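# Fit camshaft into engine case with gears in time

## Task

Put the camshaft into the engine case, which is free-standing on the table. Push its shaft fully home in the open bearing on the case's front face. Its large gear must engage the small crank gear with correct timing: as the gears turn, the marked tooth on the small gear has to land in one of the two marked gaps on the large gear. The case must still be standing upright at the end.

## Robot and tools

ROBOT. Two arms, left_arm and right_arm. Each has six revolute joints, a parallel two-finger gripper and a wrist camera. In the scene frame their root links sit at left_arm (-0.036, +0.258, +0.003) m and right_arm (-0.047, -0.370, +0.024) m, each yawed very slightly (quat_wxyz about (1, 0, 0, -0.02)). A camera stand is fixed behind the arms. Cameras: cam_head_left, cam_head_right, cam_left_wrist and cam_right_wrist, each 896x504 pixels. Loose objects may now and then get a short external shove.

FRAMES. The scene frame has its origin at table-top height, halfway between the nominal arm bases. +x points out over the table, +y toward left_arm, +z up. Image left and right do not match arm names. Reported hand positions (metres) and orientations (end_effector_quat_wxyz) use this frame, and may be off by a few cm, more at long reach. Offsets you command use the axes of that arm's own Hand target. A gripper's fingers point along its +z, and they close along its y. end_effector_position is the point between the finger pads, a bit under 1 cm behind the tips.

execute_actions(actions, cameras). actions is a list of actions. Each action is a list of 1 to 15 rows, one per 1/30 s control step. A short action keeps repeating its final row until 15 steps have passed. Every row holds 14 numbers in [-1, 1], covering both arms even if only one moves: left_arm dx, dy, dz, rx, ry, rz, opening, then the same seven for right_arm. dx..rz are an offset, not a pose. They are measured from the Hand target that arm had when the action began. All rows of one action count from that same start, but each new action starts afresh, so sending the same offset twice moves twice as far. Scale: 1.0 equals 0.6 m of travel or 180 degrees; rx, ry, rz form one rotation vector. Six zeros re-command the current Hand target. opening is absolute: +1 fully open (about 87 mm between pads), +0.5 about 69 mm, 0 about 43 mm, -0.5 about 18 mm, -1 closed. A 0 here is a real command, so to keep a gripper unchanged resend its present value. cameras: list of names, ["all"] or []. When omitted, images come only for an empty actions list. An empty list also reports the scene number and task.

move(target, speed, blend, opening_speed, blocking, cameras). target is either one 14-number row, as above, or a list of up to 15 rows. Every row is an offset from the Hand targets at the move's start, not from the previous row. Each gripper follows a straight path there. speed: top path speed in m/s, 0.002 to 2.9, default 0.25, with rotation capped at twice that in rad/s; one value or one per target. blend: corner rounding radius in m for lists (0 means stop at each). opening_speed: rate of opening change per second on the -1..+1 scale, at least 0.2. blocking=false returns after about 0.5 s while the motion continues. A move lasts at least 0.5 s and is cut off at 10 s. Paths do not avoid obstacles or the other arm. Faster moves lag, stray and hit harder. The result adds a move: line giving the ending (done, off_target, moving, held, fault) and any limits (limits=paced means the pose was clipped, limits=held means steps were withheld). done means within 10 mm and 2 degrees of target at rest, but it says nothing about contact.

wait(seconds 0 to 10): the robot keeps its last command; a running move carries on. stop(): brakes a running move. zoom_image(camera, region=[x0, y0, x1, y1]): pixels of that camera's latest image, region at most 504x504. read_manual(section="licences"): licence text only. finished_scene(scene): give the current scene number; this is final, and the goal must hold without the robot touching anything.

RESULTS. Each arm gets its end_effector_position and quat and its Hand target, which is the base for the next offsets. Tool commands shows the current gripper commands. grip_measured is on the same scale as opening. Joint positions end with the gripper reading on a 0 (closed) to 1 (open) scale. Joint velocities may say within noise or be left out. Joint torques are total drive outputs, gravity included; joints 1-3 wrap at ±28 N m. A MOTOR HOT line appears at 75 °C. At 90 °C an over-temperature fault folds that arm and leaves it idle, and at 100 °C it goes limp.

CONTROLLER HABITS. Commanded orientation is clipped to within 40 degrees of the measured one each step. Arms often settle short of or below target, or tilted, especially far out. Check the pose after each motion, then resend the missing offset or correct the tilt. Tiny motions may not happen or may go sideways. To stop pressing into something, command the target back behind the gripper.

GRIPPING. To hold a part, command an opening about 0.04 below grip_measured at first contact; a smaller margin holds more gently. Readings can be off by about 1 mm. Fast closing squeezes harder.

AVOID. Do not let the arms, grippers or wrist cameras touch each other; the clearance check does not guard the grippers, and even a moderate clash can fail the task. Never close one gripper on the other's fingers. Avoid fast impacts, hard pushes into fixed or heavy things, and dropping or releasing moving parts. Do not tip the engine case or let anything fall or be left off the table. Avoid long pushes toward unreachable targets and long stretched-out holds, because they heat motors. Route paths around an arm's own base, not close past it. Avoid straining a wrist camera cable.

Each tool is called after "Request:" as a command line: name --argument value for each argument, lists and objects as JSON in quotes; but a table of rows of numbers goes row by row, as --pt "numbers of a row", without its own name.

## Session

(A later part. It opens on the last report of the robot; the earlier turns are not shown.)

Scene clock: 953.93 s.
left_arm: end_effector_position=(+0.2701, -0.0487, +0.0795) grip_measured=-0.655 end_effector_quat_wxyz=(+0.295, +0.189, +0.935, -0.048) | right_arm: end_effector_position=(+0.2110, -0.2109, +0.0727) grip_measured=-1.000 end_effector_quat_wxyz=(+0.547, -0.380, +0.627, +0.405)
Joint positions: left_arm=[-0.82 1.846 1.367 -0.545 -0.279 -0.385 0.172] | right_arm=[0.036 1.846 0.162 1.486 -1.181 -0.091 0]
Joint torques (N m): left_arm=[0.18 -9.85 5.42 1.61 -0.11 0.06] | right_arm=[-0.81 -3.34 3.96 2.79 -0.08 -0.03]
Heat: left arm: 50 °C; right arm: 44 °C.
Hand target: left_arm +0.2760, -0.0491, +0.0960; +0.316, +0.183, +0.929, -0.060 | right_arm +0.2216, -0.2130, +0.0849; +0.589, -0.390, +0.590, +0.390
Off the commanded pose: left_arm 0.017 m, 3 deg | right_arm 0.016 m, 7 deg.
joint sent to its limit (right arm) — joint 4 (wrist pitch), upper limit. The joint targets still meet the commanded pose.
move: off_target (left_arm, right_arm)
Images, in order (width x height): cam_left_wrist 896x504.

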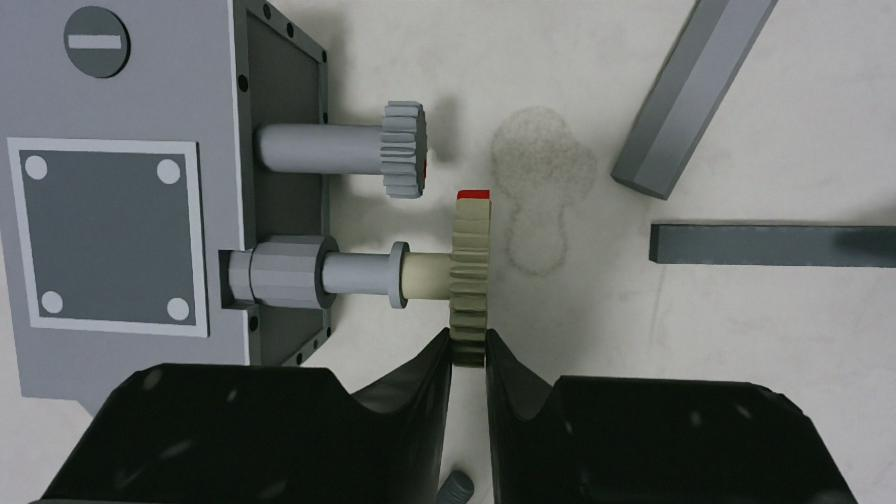

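Request:
move --target '[-0.019,0,0.0063,0,0.1945,0,-0.8,0,0,0,0,0,0,-1]' --speed 0.08 --cameras '["cam_left_wrist","cam_right_wrist","cam_head_left"]'

Request:
zoom_image --camera "cam_left_wrist" --region '[120, 60, 520, 380]'

Request:
zoom_image --camera "cam_right_wrist" --region '[340, 0, 640, 120]'

Scene clock: 972.83 s.
left_arm: end_effector_position=(+0.2864, -0.0564, +0.0905) grip_measured=-0.655 end_effector_quat_wxyz=(+0.033, +0.190, +0.981, -0.001) | right_arm: end_effector_position=(+0.2110, -0.2109, +0.0727) grip_measured=-1.000 end_effector_quat_wxyz=(+0.547, -0.380, +0.627, +0.405)
Joint positions: left_arm=[-0.709 2.509 2.55 -1.556 -0.033 -0.369 0.172] | right_arm=[0.036 1.846 0.162 1.486 -1.181 -0.091 0]
Joint torques (N m): left_arm=[0.31 -10.32 7.47 0.27 0.18 0.11] | right_arm=[-0.85 -3.28 3.9 2.8 -0.07 -0.05]
Heat: left arm: 52 °C; right arm: 44 °C.
Hand target: left_arm +0.2865, -0.0533, +0.0999; +0.022, +0.193, +0.981, -0.002 | right_arm +0.2216, -0.2130, +0.0849; +0.589, -0.390, +0.590, +0.390
Off the commanded pose: left_arm 0.010 m, 1 deg | right_arm 0.016 m, 7 deg.
joint sent to its limit (left arm) — joint 4 (wrist pitch), lower limit. The joint targets still meet the commanded pose.
joint sent to its limit (right arm) — joint 4 (wrist pitch), upper limit. The joint targets still meet the commanded pose.
move: off_target (right_arm)
Images, in order (width x height): cam_head_left 896x504, cam_left_wrist 896x504, cam_right_wrist 896x504.

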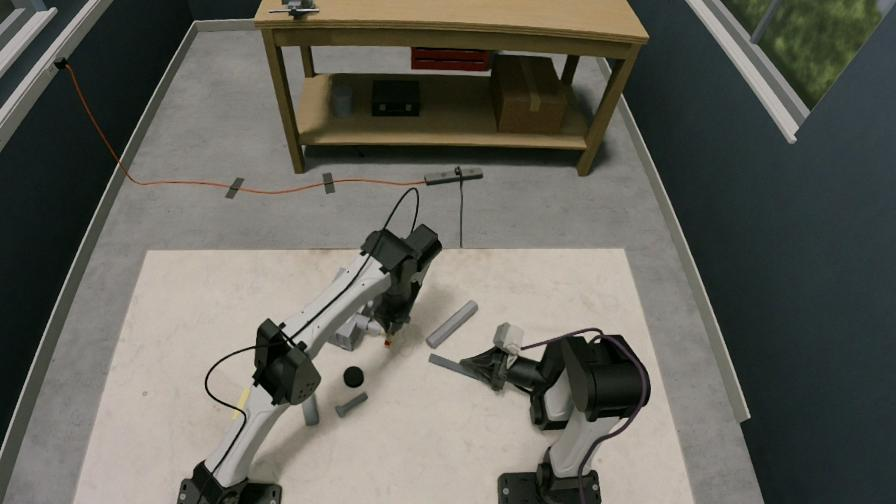

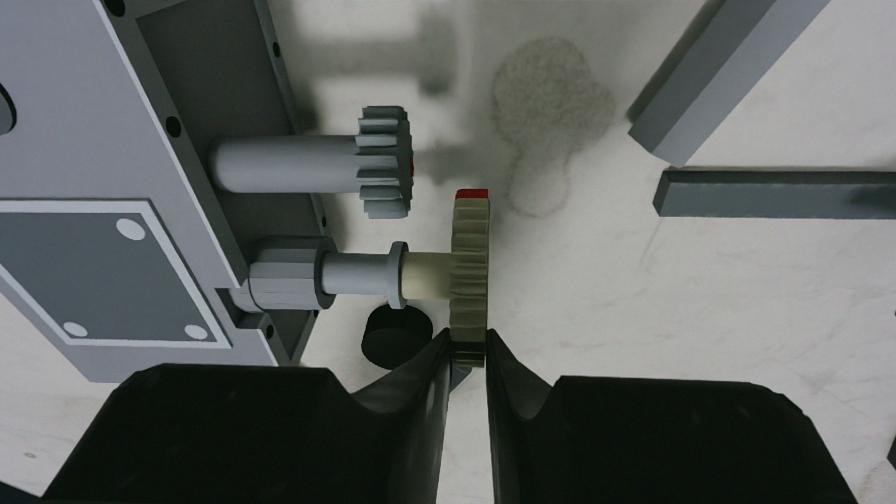

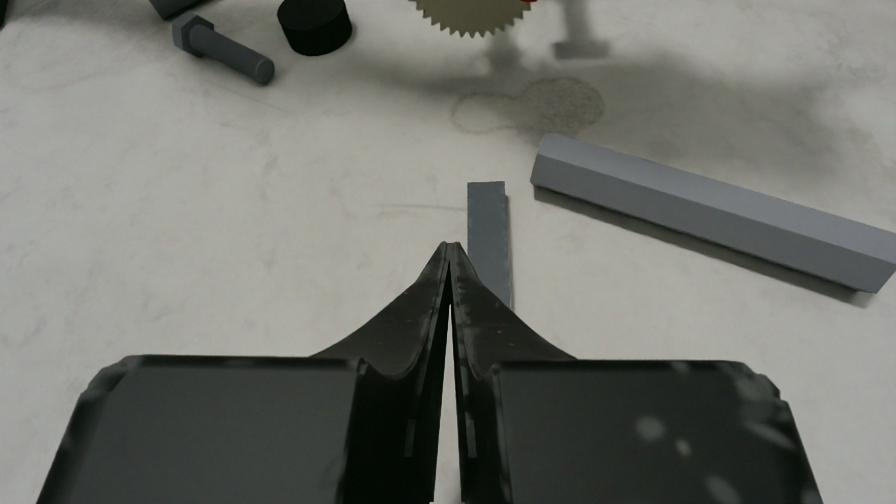

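Scaled by 1.260 from the camera's 896x504 image, which has a finer 1280x720 frame.

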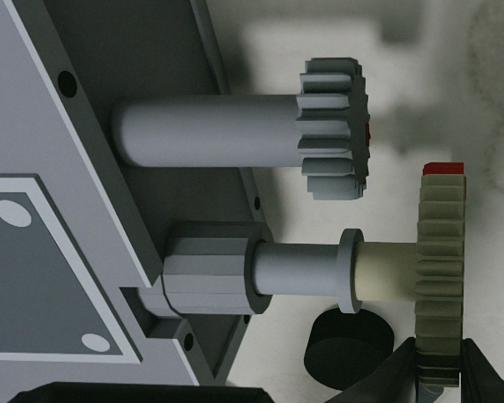

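Scaled by 1.680 from the camera's 896x504 image, which has a finer 1280x720 frame.

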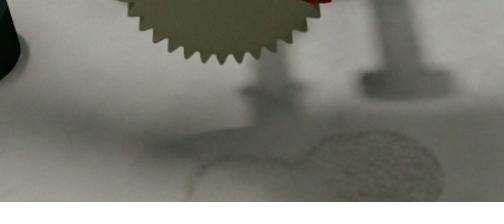

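Request:
move --target '[0,0,0.010,0,0.012,0,-0.8,0,0,0.083,0,0,0,-1]' --speed 0.05 --cameras '["cam_left_wrist","cam_right_wrist"]'

Request:
zoom_image --camera "cam_left_wrist" --region '[120, 60, 520, 380]'

Request:
zoom_image --camera "cam_right_wrist" --region '[300, 0, 640, 200]'

Scene clock: 986.50 s.
left_arm: end_effector_position=(+0.2862, -0.0567, +0.0903) grip_measured=-0.655 end_effector_quat_wxyz=(+0.028, +0.191, +0.981, -0.007) | right_arm: end_effector_position=(+0.2317, -0.1711, +0.0713) grip_measured=-1.000 end_effector_quat_wxyz=(+0.548, -0.389, +0.626, +0.396)
Joint positions: left_arm=[-0.704 2.515 2.559 -1.562 -0.018 -0.363 0.172] | right_arm=[0.224 1.896 0.254 1.485 -0.994 -0.063 0]
Joint torques (N m): left_arm=[0.36 -9.58 6.9 0.32 0.18 0.09] | right_arm=[0.54 -3.69 4.31 2.9 0.12 0.13]
Heat: left arm: 54 °C; right arm: 44 °C.
Hand target: left_arm +0.2867, -0.0535, +0.0940; +0.004, +0.193, +0.981, +0.001 | right_arm +0.2412, -0.1671, +0.0850; +0.589, -0.390, +0.590, +0.390
Off the commanded pose: left_arm 0.005 m, 3 deg | right_arm 0.017 m, 6 deg.
joint sent to its limit (left arm) — joint 4 (wrist pitch), lower limit. The joint targets still meet the commanded pose.
joint sent to its limit (right arm) — joint 4 (wrist pitch), upper limit. The joint targets still meet the commanded pose.
move: off_target (left_arm, right_arm)
Images, in order (width x height): cam_left_wrist 896x504, cam_right_wrist 896x504.

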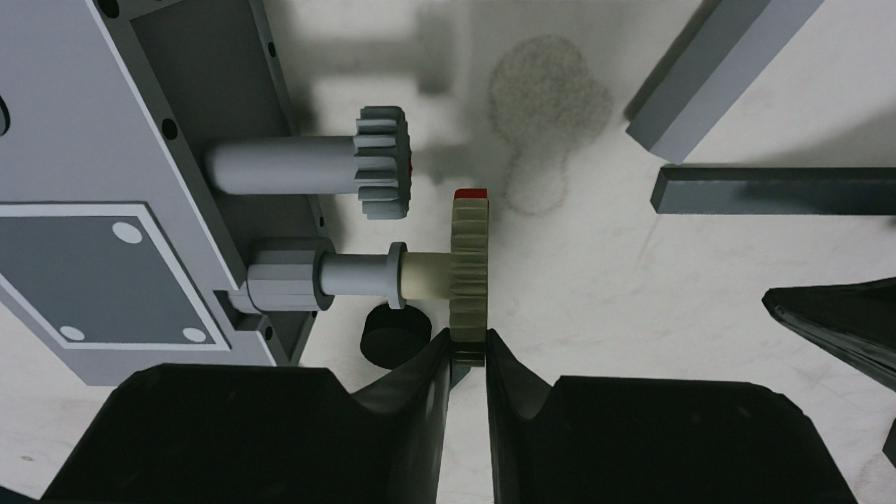

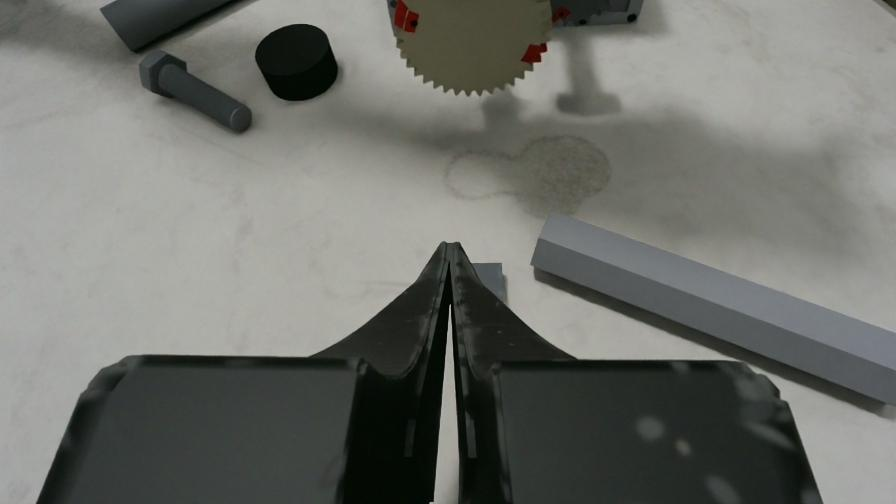

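Scaled by 1.260 from the camera's 896x504 image, which has a finer 1280x720 frame.

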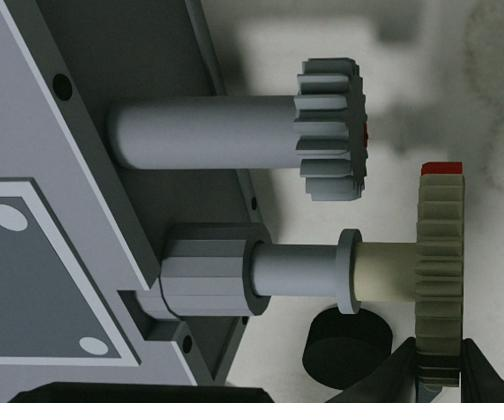

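Scaled by 1.482 from the camera's 896x504 image, which has a finer 1280x720 frame.

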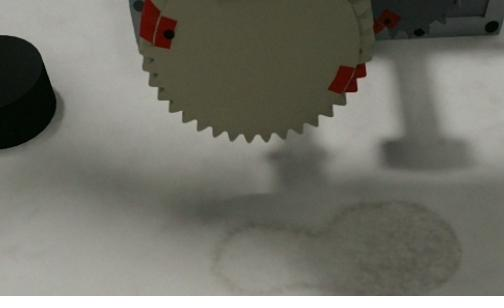

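Request:
move --target '[0,0.010,0.007,0,0.02,0,-0.8,0,0,0,0,0,0,-1]' --speed 0.05 --cameras '["cam_left_wrist","cam_right_wrist"]'

Request:
zoom_image --camera "cam_left_wrist" --region '[120, 60, 520, 380]'

Request:
zoom_image --camera "cam_right_wrist" --region '[360, 0, 620, 120]'

Scene clock: 1005.70 s.
left_arm: end_effector_position=(+0.2867, -0.0560, +0.0904) grip_measured=-0.656 end_effector_quat_wxyz=(+0.018, +0.192, +0.981, -0.021) | right_arm: end_effector_position=(+0.2318, -0.1711, +0.0712) grip_measured=-1.000 end_effector_quat_wxyz=(+0.548, -0.389, +0.626, +0.396)
Joint positions: left_arm=[-0.69 2.516 2.559 -1.562 0.018 -0.348 0.172] | right_arm=[0.224 1.896 0.254 1.485 -0.993 -0.063 0]
Joint torques (N m): left_arm=[0.84 -9.31 5.96 0.32 0.08 0.1] | right_arm=[0.61 -3.58 4.41 2.9 0.12 0.12]
Heat: left arm: 55 °C; right arm: 45 °C.
Hand target: left_arm +0.2891, -0.0478, +0.0898; -0.027, +0.192, +0.981, +0.008 | right_arm +0.2412, -0.1671, +0.0850; +0.590, -0.390, +0.590, +0.390
Off the commanded pose: left_arm 0.008 m, 6 deg | right_arm 0.017 m, 6 deg.
joint sent to its limit (left arm) — joint 4 (wrist pitch), lower limit. The joint targets are off in orientation, not in position.
joint sent to its limit (right arm) — joint 4 (wrist pitch), upper limit. The joint targets still meet the commanded pose.
move: off_target (left_arm, right_arm)
Images, in order (width x height): cam_left_wrist 896x504, cam_right_wrist 896x504.

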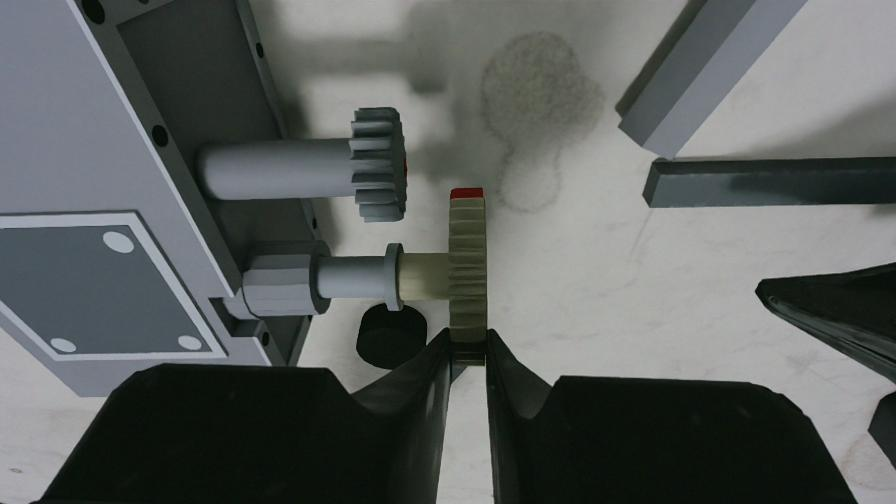

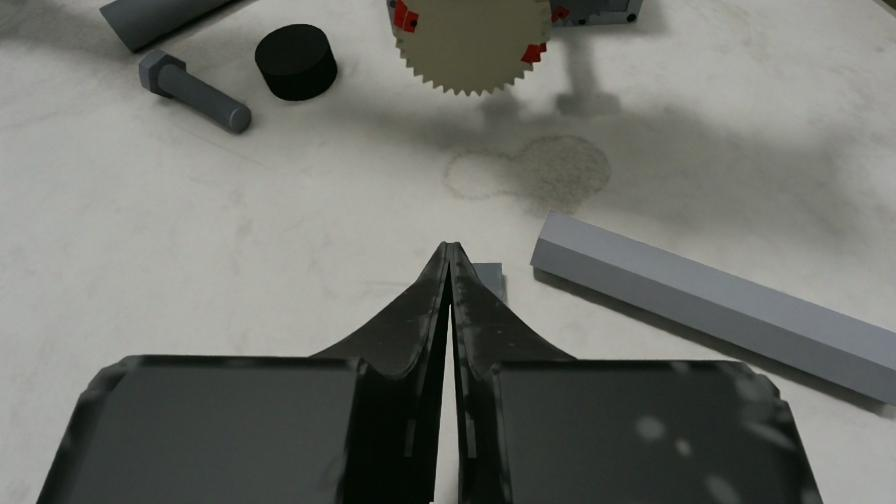

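Scaled by 1.260 from the camera's 896x504 image, which has a finer 1280x720 frame.

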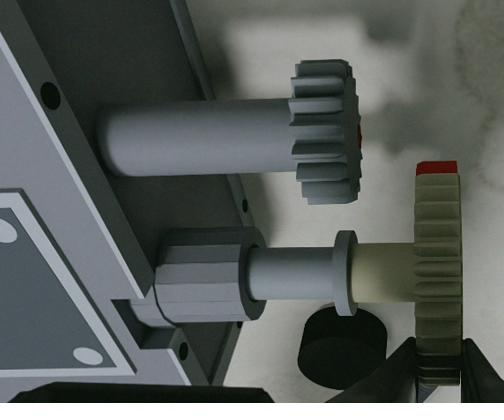

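Scaled by 1.938 from the camera's 896x504 image, which has a finer 1280x720 frame.

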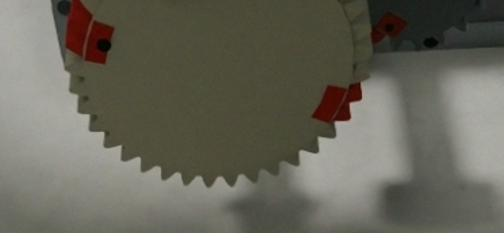

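Request:
move --target '[0,0,0,0,0,0,-0.25,0,0,0,0,0,0,-1]' --opening_speed 0.5 --cameras '["cam_left_wrist","cam_right_wrist"]'

Scene clock: 1025.83 s.
left_arm: end_effector_position=(+0.2872, -0.0518, +0.0907) grip_measured=-0.250 end_effector_quat_wxyz=(+0.013, +0.191, +0.981, -0.019) | right_arm: end_effector_position=(+0.2318, -0.1711, +0.0712) grip_measured=-1.000 end_effector_quat_wxyz=(+0.548, -0.389, +0.626, +0.396)
Joint positions: left_arm=[-0.682 2.516 2.559 -1.571 0.019 -0.342 0.375] | right_arm=[0.224 1.896 0.254 1.485 -0.993 -0.063 0]
Joint torques (N m): left_arm=[0.21 -9.28 5.94 0.4 0.06 0.06] | right_arm=[0.65 -3.64 4.42 2.89 0.12 0.11]
Heat: left arm: 52 °C; right arm: 45 °C.
Hand target: left_arm +0.2890, -0.0479, +0.0898; -0.027, +0.193, +0.981, +0.008 | right_arm +0.2412, -0.1671, +0.0850; +0.590, -0.390, +0.590, +0.390
Off the commanded pose: left_arm 0.004 m, 6 deg | right_arm 0.017 m, 6 deg.
joint sent to its limit (left arm) — joint 4 (wrist pitch), lower limit. The joint targets are off in orientation, not in position.
joint sent to its limit (right arm) — joint 4 (wrist pitch), upper limit. The joint targets still meet the commanded pose.
move: off_target (left_arm, right_arm)
Images, in order (width x height): cam_left_wrist 896x504, cam_right_wrist 896x504.

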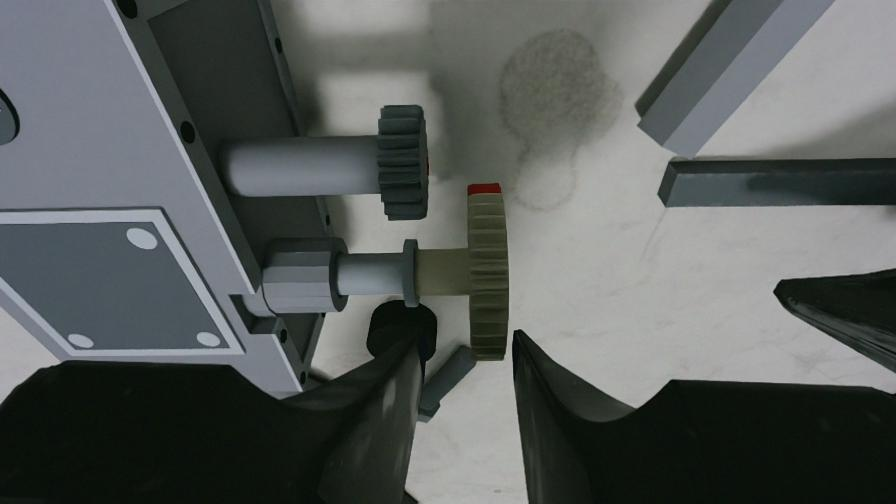

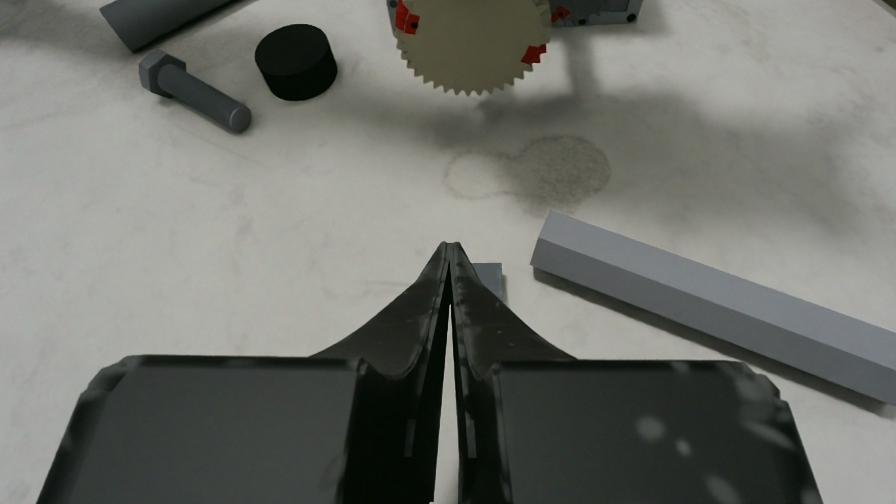

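Request:
move --pt "0 -0.010 -0.004 0 0 0 -0.1 0 0 0 0 0 0 -1" --pt "0.0125 -0.011 -0.014 0 -0.228 0 -0.1 0 0 0 0 0 0 -1" --speed 0.08 --cameras '["cam_left_wrist","cam_right_wrist"]'

Scene clock: 1039.20 s.
left_arm: end_effector_position=(+0.2771, -0.0472, +0.0844) grip_measured=-0.100 end_effector_quat_wxyz=(+0.295, +0.186, +0.936, -0.050) | right_arm: end_effector_position=(+0.2318, -0.1711, +0.0712) grip_measured=-1.000 end_effector_quat_wxyz=(+0.548, -0.389, +0.626, +0.396)
Joint positions: left_arm=[-0.801 1.851 1.392 -0.558 -0.267 -0.377 0.45] | right_arm=[0.224 1.896 0.254 1.485 -0.993 -0.063 0]
Joint torques (N m): left_arm=[-0.98 -9.44 5.27 1.69 -0.21 0] | right_arm=[0.62 -3.59 4.44 2.91 0.1 0.1]
Heat: left arm: 52 °C; right arm: 45 °C.
Hand target: left_arm +0.2800, -0.0514, +0.0986; +0.318, +0.183, +0.928, -0.060 | right_arm +0.2412, -0.1671, +0.0850; +0.590, -0.390, +0.590, +0.390
Off the commanded pose: left_arm 0.015 m, 3 deg | right_arm 0.017 m, 6 deg.
joint sent to its limit (right arm) — joint 4 (wrist pitch), upper limit. The joint targets still meet the commanded pose.
move: off_target (left_arm, right_arm)
Images, in order (width x height): cam_left_wrist 896x504, cam_right_wrist 896x504.

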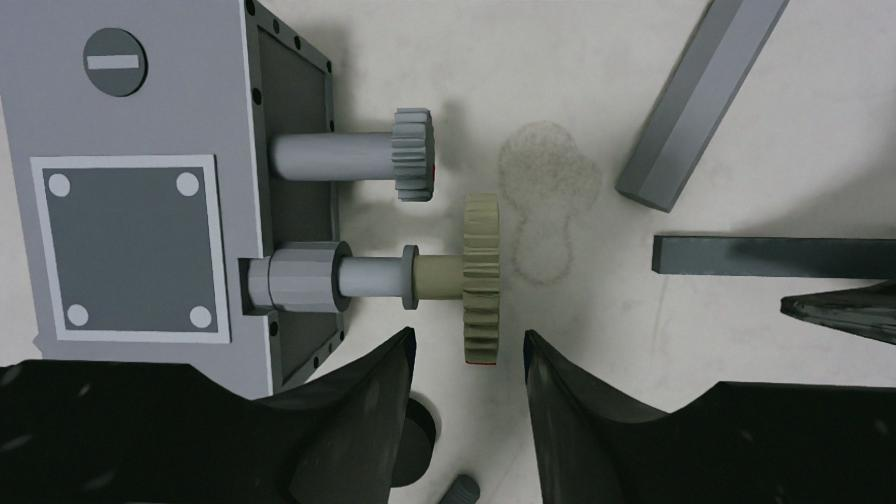

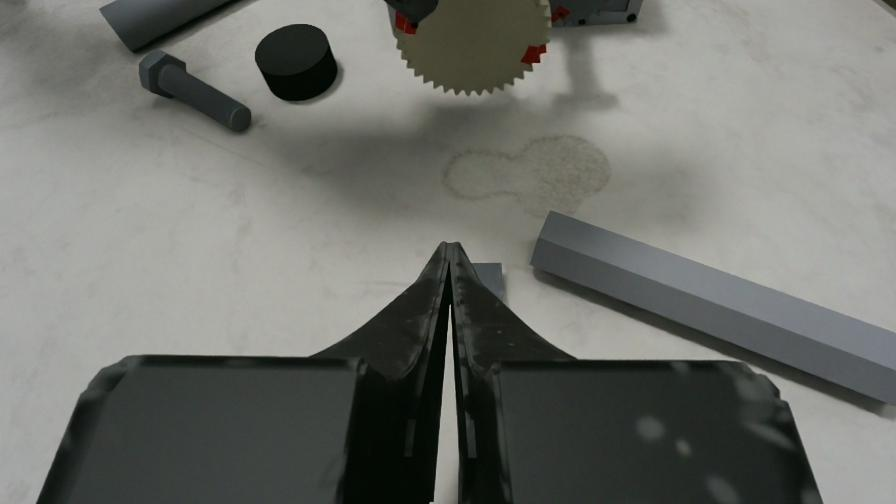

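Request:
move --target '[0,-0.004,0,0,0,0,-0.8,0,0,0,0,0,0,-1]' --opening_speed 0.3 --cameras '["cam_left_wrist"]'

Scene clock: 1047.47 s.
left_arm: end_effector_position=(+0.2754, -0.0501, +0.0848) grip_measured=-0.671 end_effector_quat_wxyz=(+0.297, +0.189, +0.934, -0.051) | right_arm: end_effector_position=(+0.2318, -0.1711, +0.0712) grip_measured=-1.000 end_effector_quat_wxyz=(+0.548, -0.389, +0.626, +0.396)
Joint positions: left_arm=[-0.81 1.851 1.392 -0.554 -0.271 -0.377 0.164] | right_arm=[0.224 1.896 0.254 1.485 -0.993 -0.063 0]
Joint torques (N m): left_arm=[-0.73 -9.13 5.71 1.64 -0.21 -0.04] | right_arm=[0.59 -3.63 4.44 2.92 0.12 0.11]
Heat: left arm: 51 °C; right arm: 45 °C.
Hand target: left_arm +0.2792, -0.0536, +0.0986; +0.318, +0.183, +0.928, -0.060 | right_arm +0.2412, -0.1671, +0.0850; +0.590, -0.390, +0.590, +0.390
Off the commanded pose: left_arm 0.015 m, 3 deg | right_arm 0.017 m, 6 deg.
joint sent to its limit (right arm) — joint 4 (wrist pitch), upper limit. The joint targets still meet the commanded pose.
move: off_target (left_arm, right_arm)
Images, in order (width x height): cam_left_wrist 896x504.

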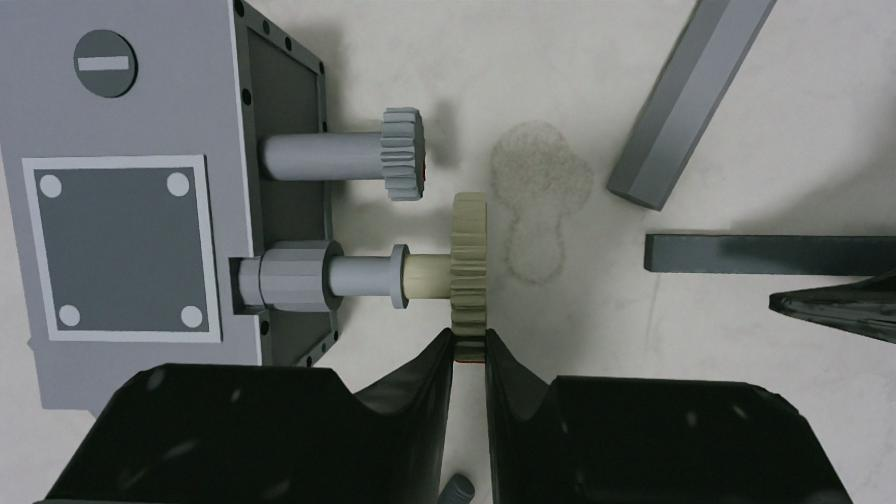

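Request:
move --target '[-0.006,0,0,0,0.05,0,-0.8,0,0,0,0,0,0,-1]' --speed 0.06 --cameras '["cam_left_wrist","cam_right_wrist"]'

Request:
zoom_image --camera "cam_right_wrist" --region '[360, 0, 620, 120]'

Scene clock: 1055.00 s.
left_arm: end_effector_position=(+0.2751, -0.0517, +0.0893) grip_measured=-0.671 end_effector_quat_wxyz=(+0.234, +0.195, +0.952, -0.039) | right_arm: end_effector_position=(+0.2318, -0.1711, +0.0712) grip_measured=-1.000 end_effector_quat_wxyz=(+0.548, -0.389, +0.626, +0.396)
Joint positions: left_arm=[-0.788 1.952 1.593 -0.776 -0.208 -0.381 0.164] | right_arm=[0.224 1.896 0.254 1.485 -0.993 -0.063 0]
Joint torques (N m): left_arm=[0.12 -7.88 8.44 1.16 -0.06 -0.06] | right_arm=[0.53 -3.59 4.37 2.9 0.11 0.11]
Heat: left arm: 51 °C; right arm: 45 °C.
Hand target: left_arm +0.2817, -0.0546, +0.1007; +0.244, +0.187, +0.950, -0.046 | right_arm +0.2412, -0.1671, +0.0850; +0.590, -0.390, +0.590, +0.390
Off the commanded pose: left_arm 0.014 m, 2 deg | right_arm 0.017 m, 6 deg.
joint sent to its limit (right arm) — joint 4 (wrist pitch), upper limit. The joint targets still meet the commanded pose.
move: off_target (left_arm, right_arm)
Images, in order (width x height): cam_left_wrist 896x504, cam_right_wrist 896x504.

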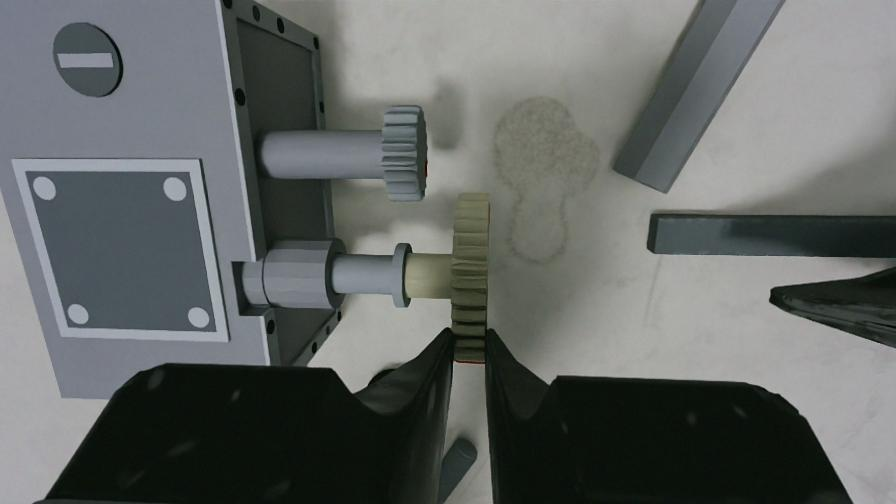

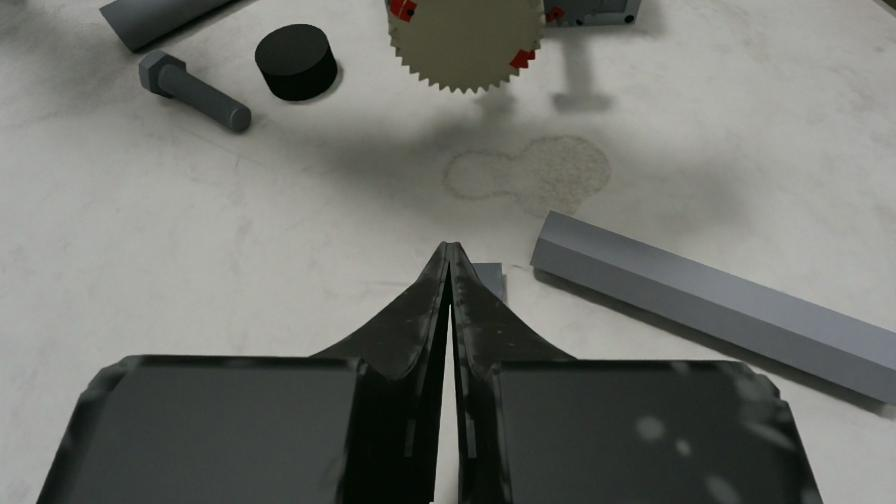

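Scaled by 1.938 from the camera's 896x504 image, which has a finer 1280x720 frame.

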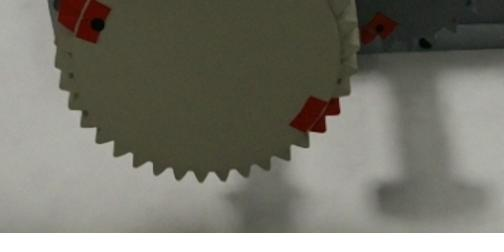

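Request:
move --target '[0.0047,0.016,0.009,0,0,0,-0.8,0,0,0,0,0,0,-1]' --speed 0.04 --cameras '["cam_left_wrist","cam_right_wrist"]'

Request:
zoom_image --camera "cam_left_wrist" --region '[220, 80, 520, 380]'

Request:
zoom_image --camera "cam_right_wrist" --region '[360, 0, 620, 120]'

Scene clock: 1075.73 s.
left_arm: end_effector_position=(+0.2789, -0.0470, +0.0880) grip_measured=-0.672 end_effector_quat_wxyz=(+0.230, +0.190, +0.953, -0.042) | right_arm: end_effector_position=(+0.2318, -0.1711, +0.0712) grip_measured=-1.000 end_effector_quat_wxyz=(+0.548, -0.389, +0.626, +0.396)
Joint positions: left_arm=[-0.768 1.952 1.59 -0.775 -0.193 -0.376 0.164] | right_arm=[0.224 1.896 0.254 1.485 -0.993 -0.063 0]
Joint torques (N m): left_arm=[0.34 -8.81 5.37 1.46 -0.11 0.07] | right_arm=[0.55 -3.6 4.37 2.93 0.11 0.1]
Heat: left arm: 49 °C; right arm: 45 °C.
Hand target: left_arm +0.2856, -0.0458, +0.0947; +0.244, +0.187, +0.950, -0.046 | right_arm +0.2412, -0.1671, +0.0850; +0.590, -0.390, +0.590, +0.390
Off the commanded pose: left_arm 0.009 m, 2 deg | right_arm 0.017 m, 6 deg.
joint sent to its limit (right arm) — joint 4 (wrist pitch), upper limit. The joint targets still meet the commanded pose.
move: off_target (right_arm)
Images, in order (width x height): cam_left_wrist 896x504, cam_right_wrist 896x504.

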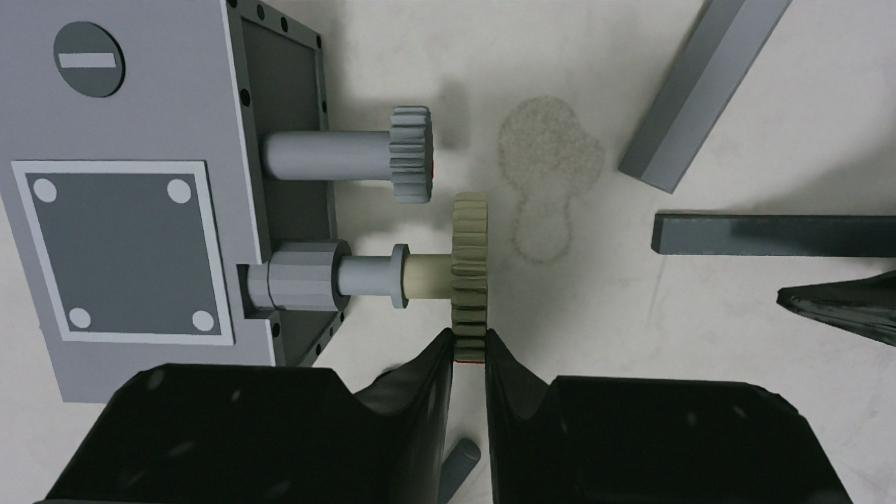

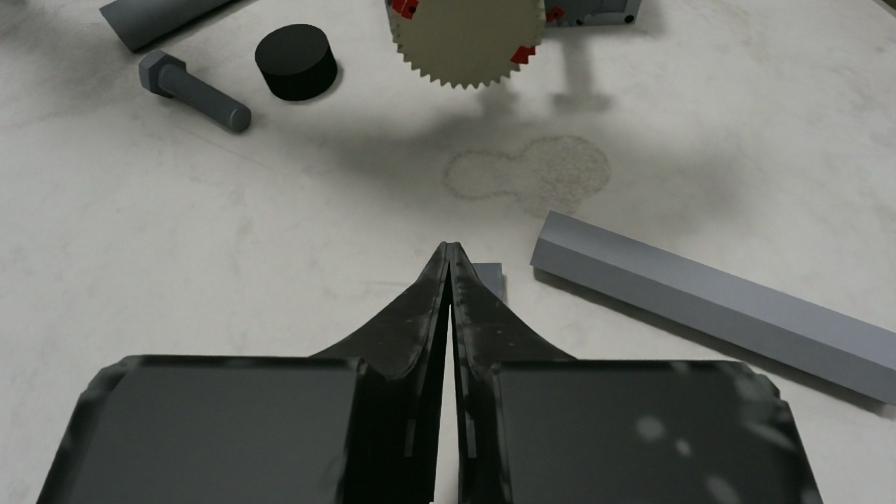

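Scaled by 1.680 from the camera's 896x504 image, which has a finer 1280x720 frame.

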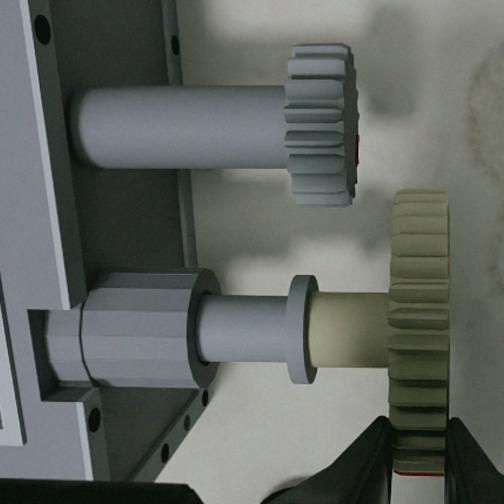

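Scaled by 1.938 from the camera's 896x504 image, which has a finer 1280x720 frame.

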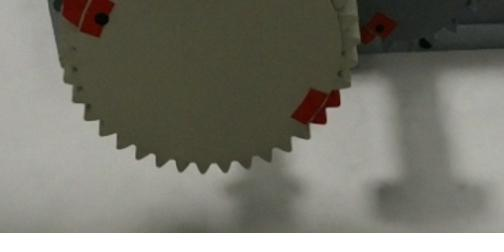

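Request:
move --target '[0,0.02,0,0,0,0,-0.8,0,0,0,0,0,0,-1]' --speed 0.04 --cameras '["cam_left_wrist","cam_right_wrist"]'

Request:
zoom_image --camera "cam_left_wrist" --region '[220, 80, 520, 380]'

Request:
zoom_image --camera "cam_right_wrist" --region '[360, 0, 620, 120]'

Scene clock: 1080.87 s.
left_arm: end_effector_position=(+0.2803, -0.0426, +0.0876) grip_measured=-0.672 end_effector_quat_wxyz=(+0.227, +0.194, +0.953, -0.050) | right_arm: end_effector_position=(+0.2318, -0.1711, +0.0712) grip_measured=-1.000 end_effector_quat_wxyz=(+0.548, -0.389, +0.626, +0.396)
Joint positions: left_arm=[-0.751 1.94 1.57 -0.761 -0.167 -0.355 0.164] | right_arm=[0.224 1.896 0.254 1.485 -0.993 -0.063 0]
Joint torques (N m): left_arm=[1.05 -9.24 4.74 1.45 -0.24 0.11] | right_arm=[0.55 -3.66 4.38 2.88 0.12 0.11]
Heat: left arm: 49 °C; right arm: 45 °C.
Hand target: left_arm +0.2900, -0.0347, +0.0947; +0.244, +0.187, +0.950, -0.046 | right_arm +0.2412, -0.1671, +0.0850; +0.590, -0.390, +0.590, +0.390
Off the commanded pose: left_arm 0.015 m, 2 deg | right_arm 0.017 m, 6 deg.
joint sent to its limit (right arm) — joint 4 (wrist pitch), upper limit. The joint targets still meet the commanded pose.
move: off_target (left_arm, right_arm)
Images, in order (width x height): cam_left_wrist 896x504, cam_right_wrist 896x504.

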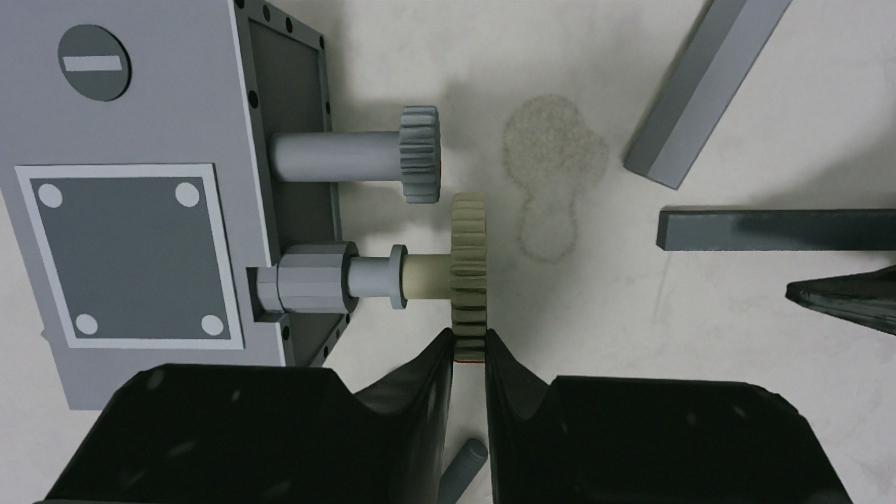

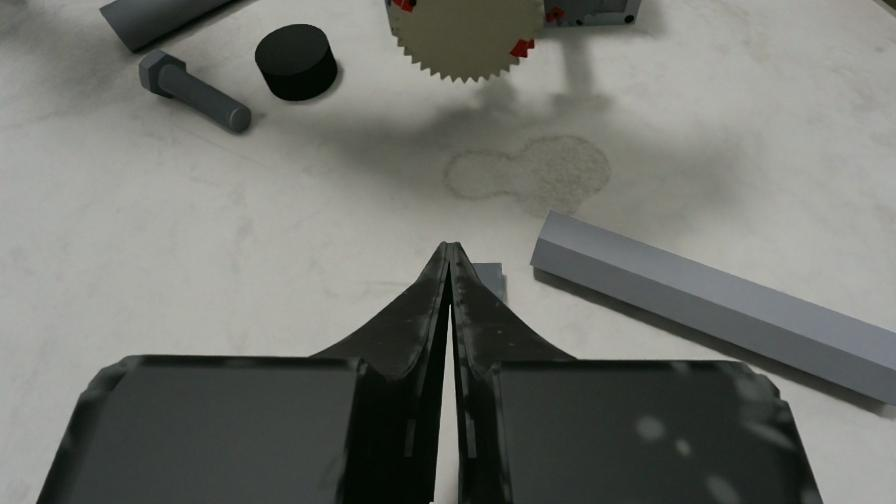

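Scaled by 1.680 from the camera's 896x504 image, which has a finer 1280x720 frame.

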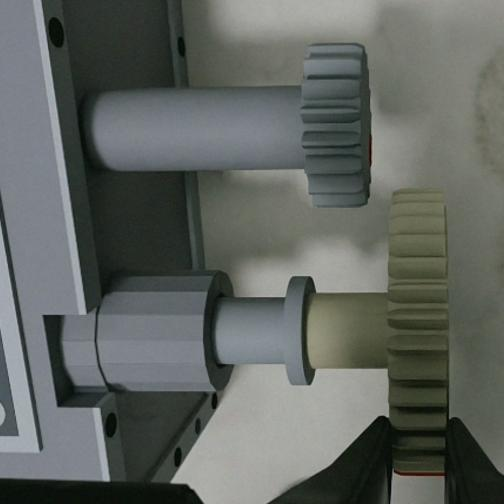

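Scaled by 1.938 from the camera's 896x504 image, which has a finer 1280x720 frame.

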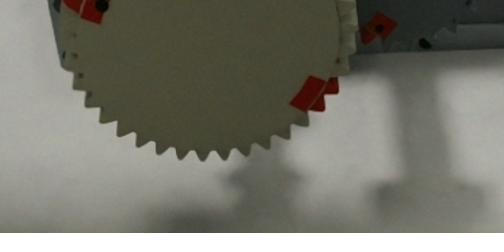

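Request:
move --target '[0,0.012,0,0,0,0,-0.8,0,0,0,0,0,0,-1]' --speed 0.03 --cameras '["cam_left_wrist","cam_right_wrist"]'

Request:
zoom_image --camera "cam_left_wrist" --region '[220, 80, 520, 380]'

Request:
zoom_image --camera "cam_right_wrist" --region '[360, 0, 620, 120]'

Scene clock: 1087.73 s.
left_arm: end_effector_position=(+0.2834, -0.0340, +0.0873) grip_measured=-0.672 end_effector_quat_wxyz=(+0.226, +0.194, +0.953, -0.047) | right_arm: end_effector_position=(+0.2318, -0.1711, +0.0712) grip_measured=-1.000 end_effector_quat_wxyz=(+0.548, -0.389, +0.626, +0.396)
Joint positions: left_arm=[-0.731 1.928 1.554 -0.757 -0.163 -0.338 0.164] | right_arm=[0.224 1.896 0.254 1.485 -0.993 -0.063 0]
Joint torques (N m): left_arm=[0.92 -9.1 4.85 1.48 -0.19 0.1] | right_arm=[0.64 -3.58 4.38 2.9 0.1 0.12]
Heat: left arm: 49 °C; right arm: 46 °C.
Hand target: left_arm +0.2928, -0.0280, +0.0946; +0.244, +0.187, +0.950, -0.046 | right_arm +0.2412, -0.1671, +0.0850; +0.590, -0.390, +0.590, +0.390
Off the commanded pose: left_arm 0.013 m, 2 deg | right_arm 0.017 m, 6 deg.
joint sent to its limit (right arm) — joint 4 (wrist pitch), upper limit. The joint targets still meet the commanded pose.
move: off_target (left_arm, right_arm)
Images, in order (width x height): cam_left_wrist 896x504, cam_right_wrist 896x504.

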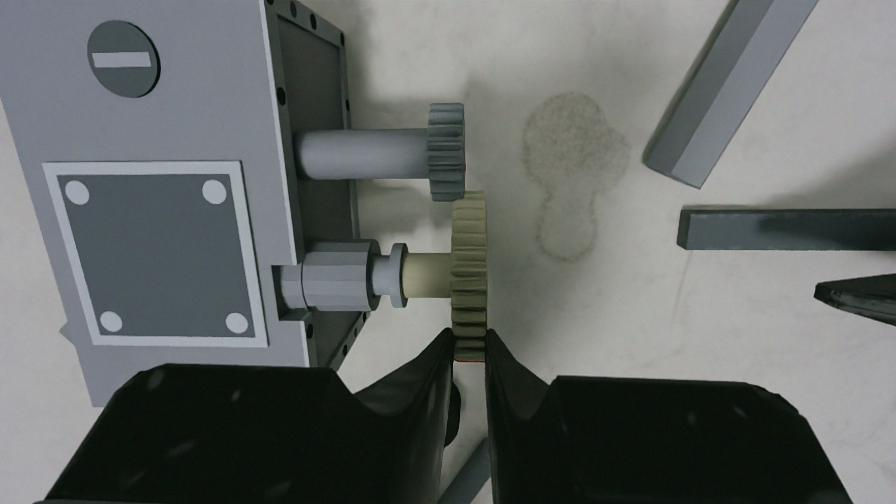

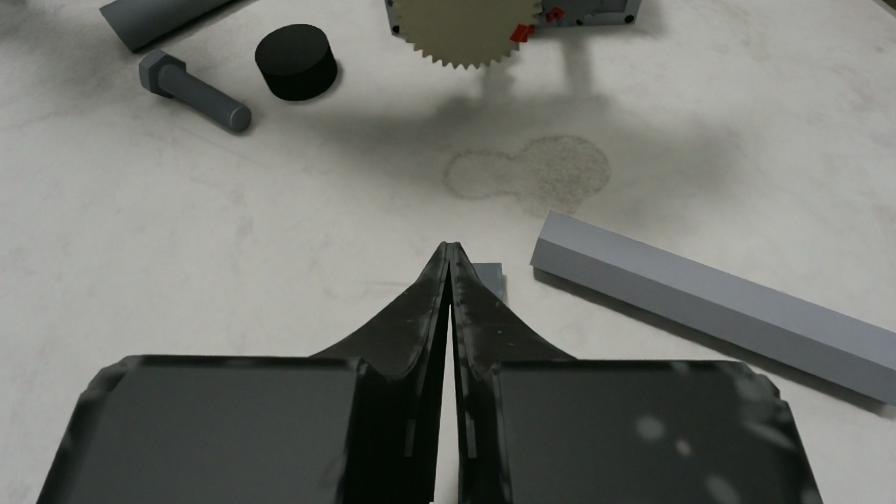

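Scaled by 1.680 from the camera's 896x504 image, which has a finer 1280x720 frame.

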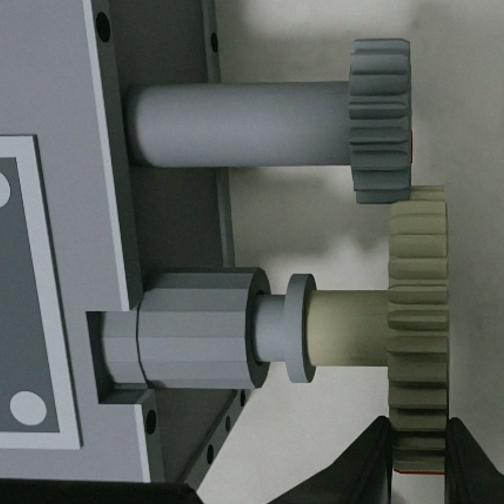

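Scaled by 1.938 from the camera's 896x504 image, which has a finer 1280x720 frame.

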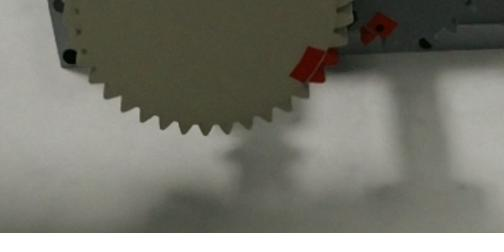

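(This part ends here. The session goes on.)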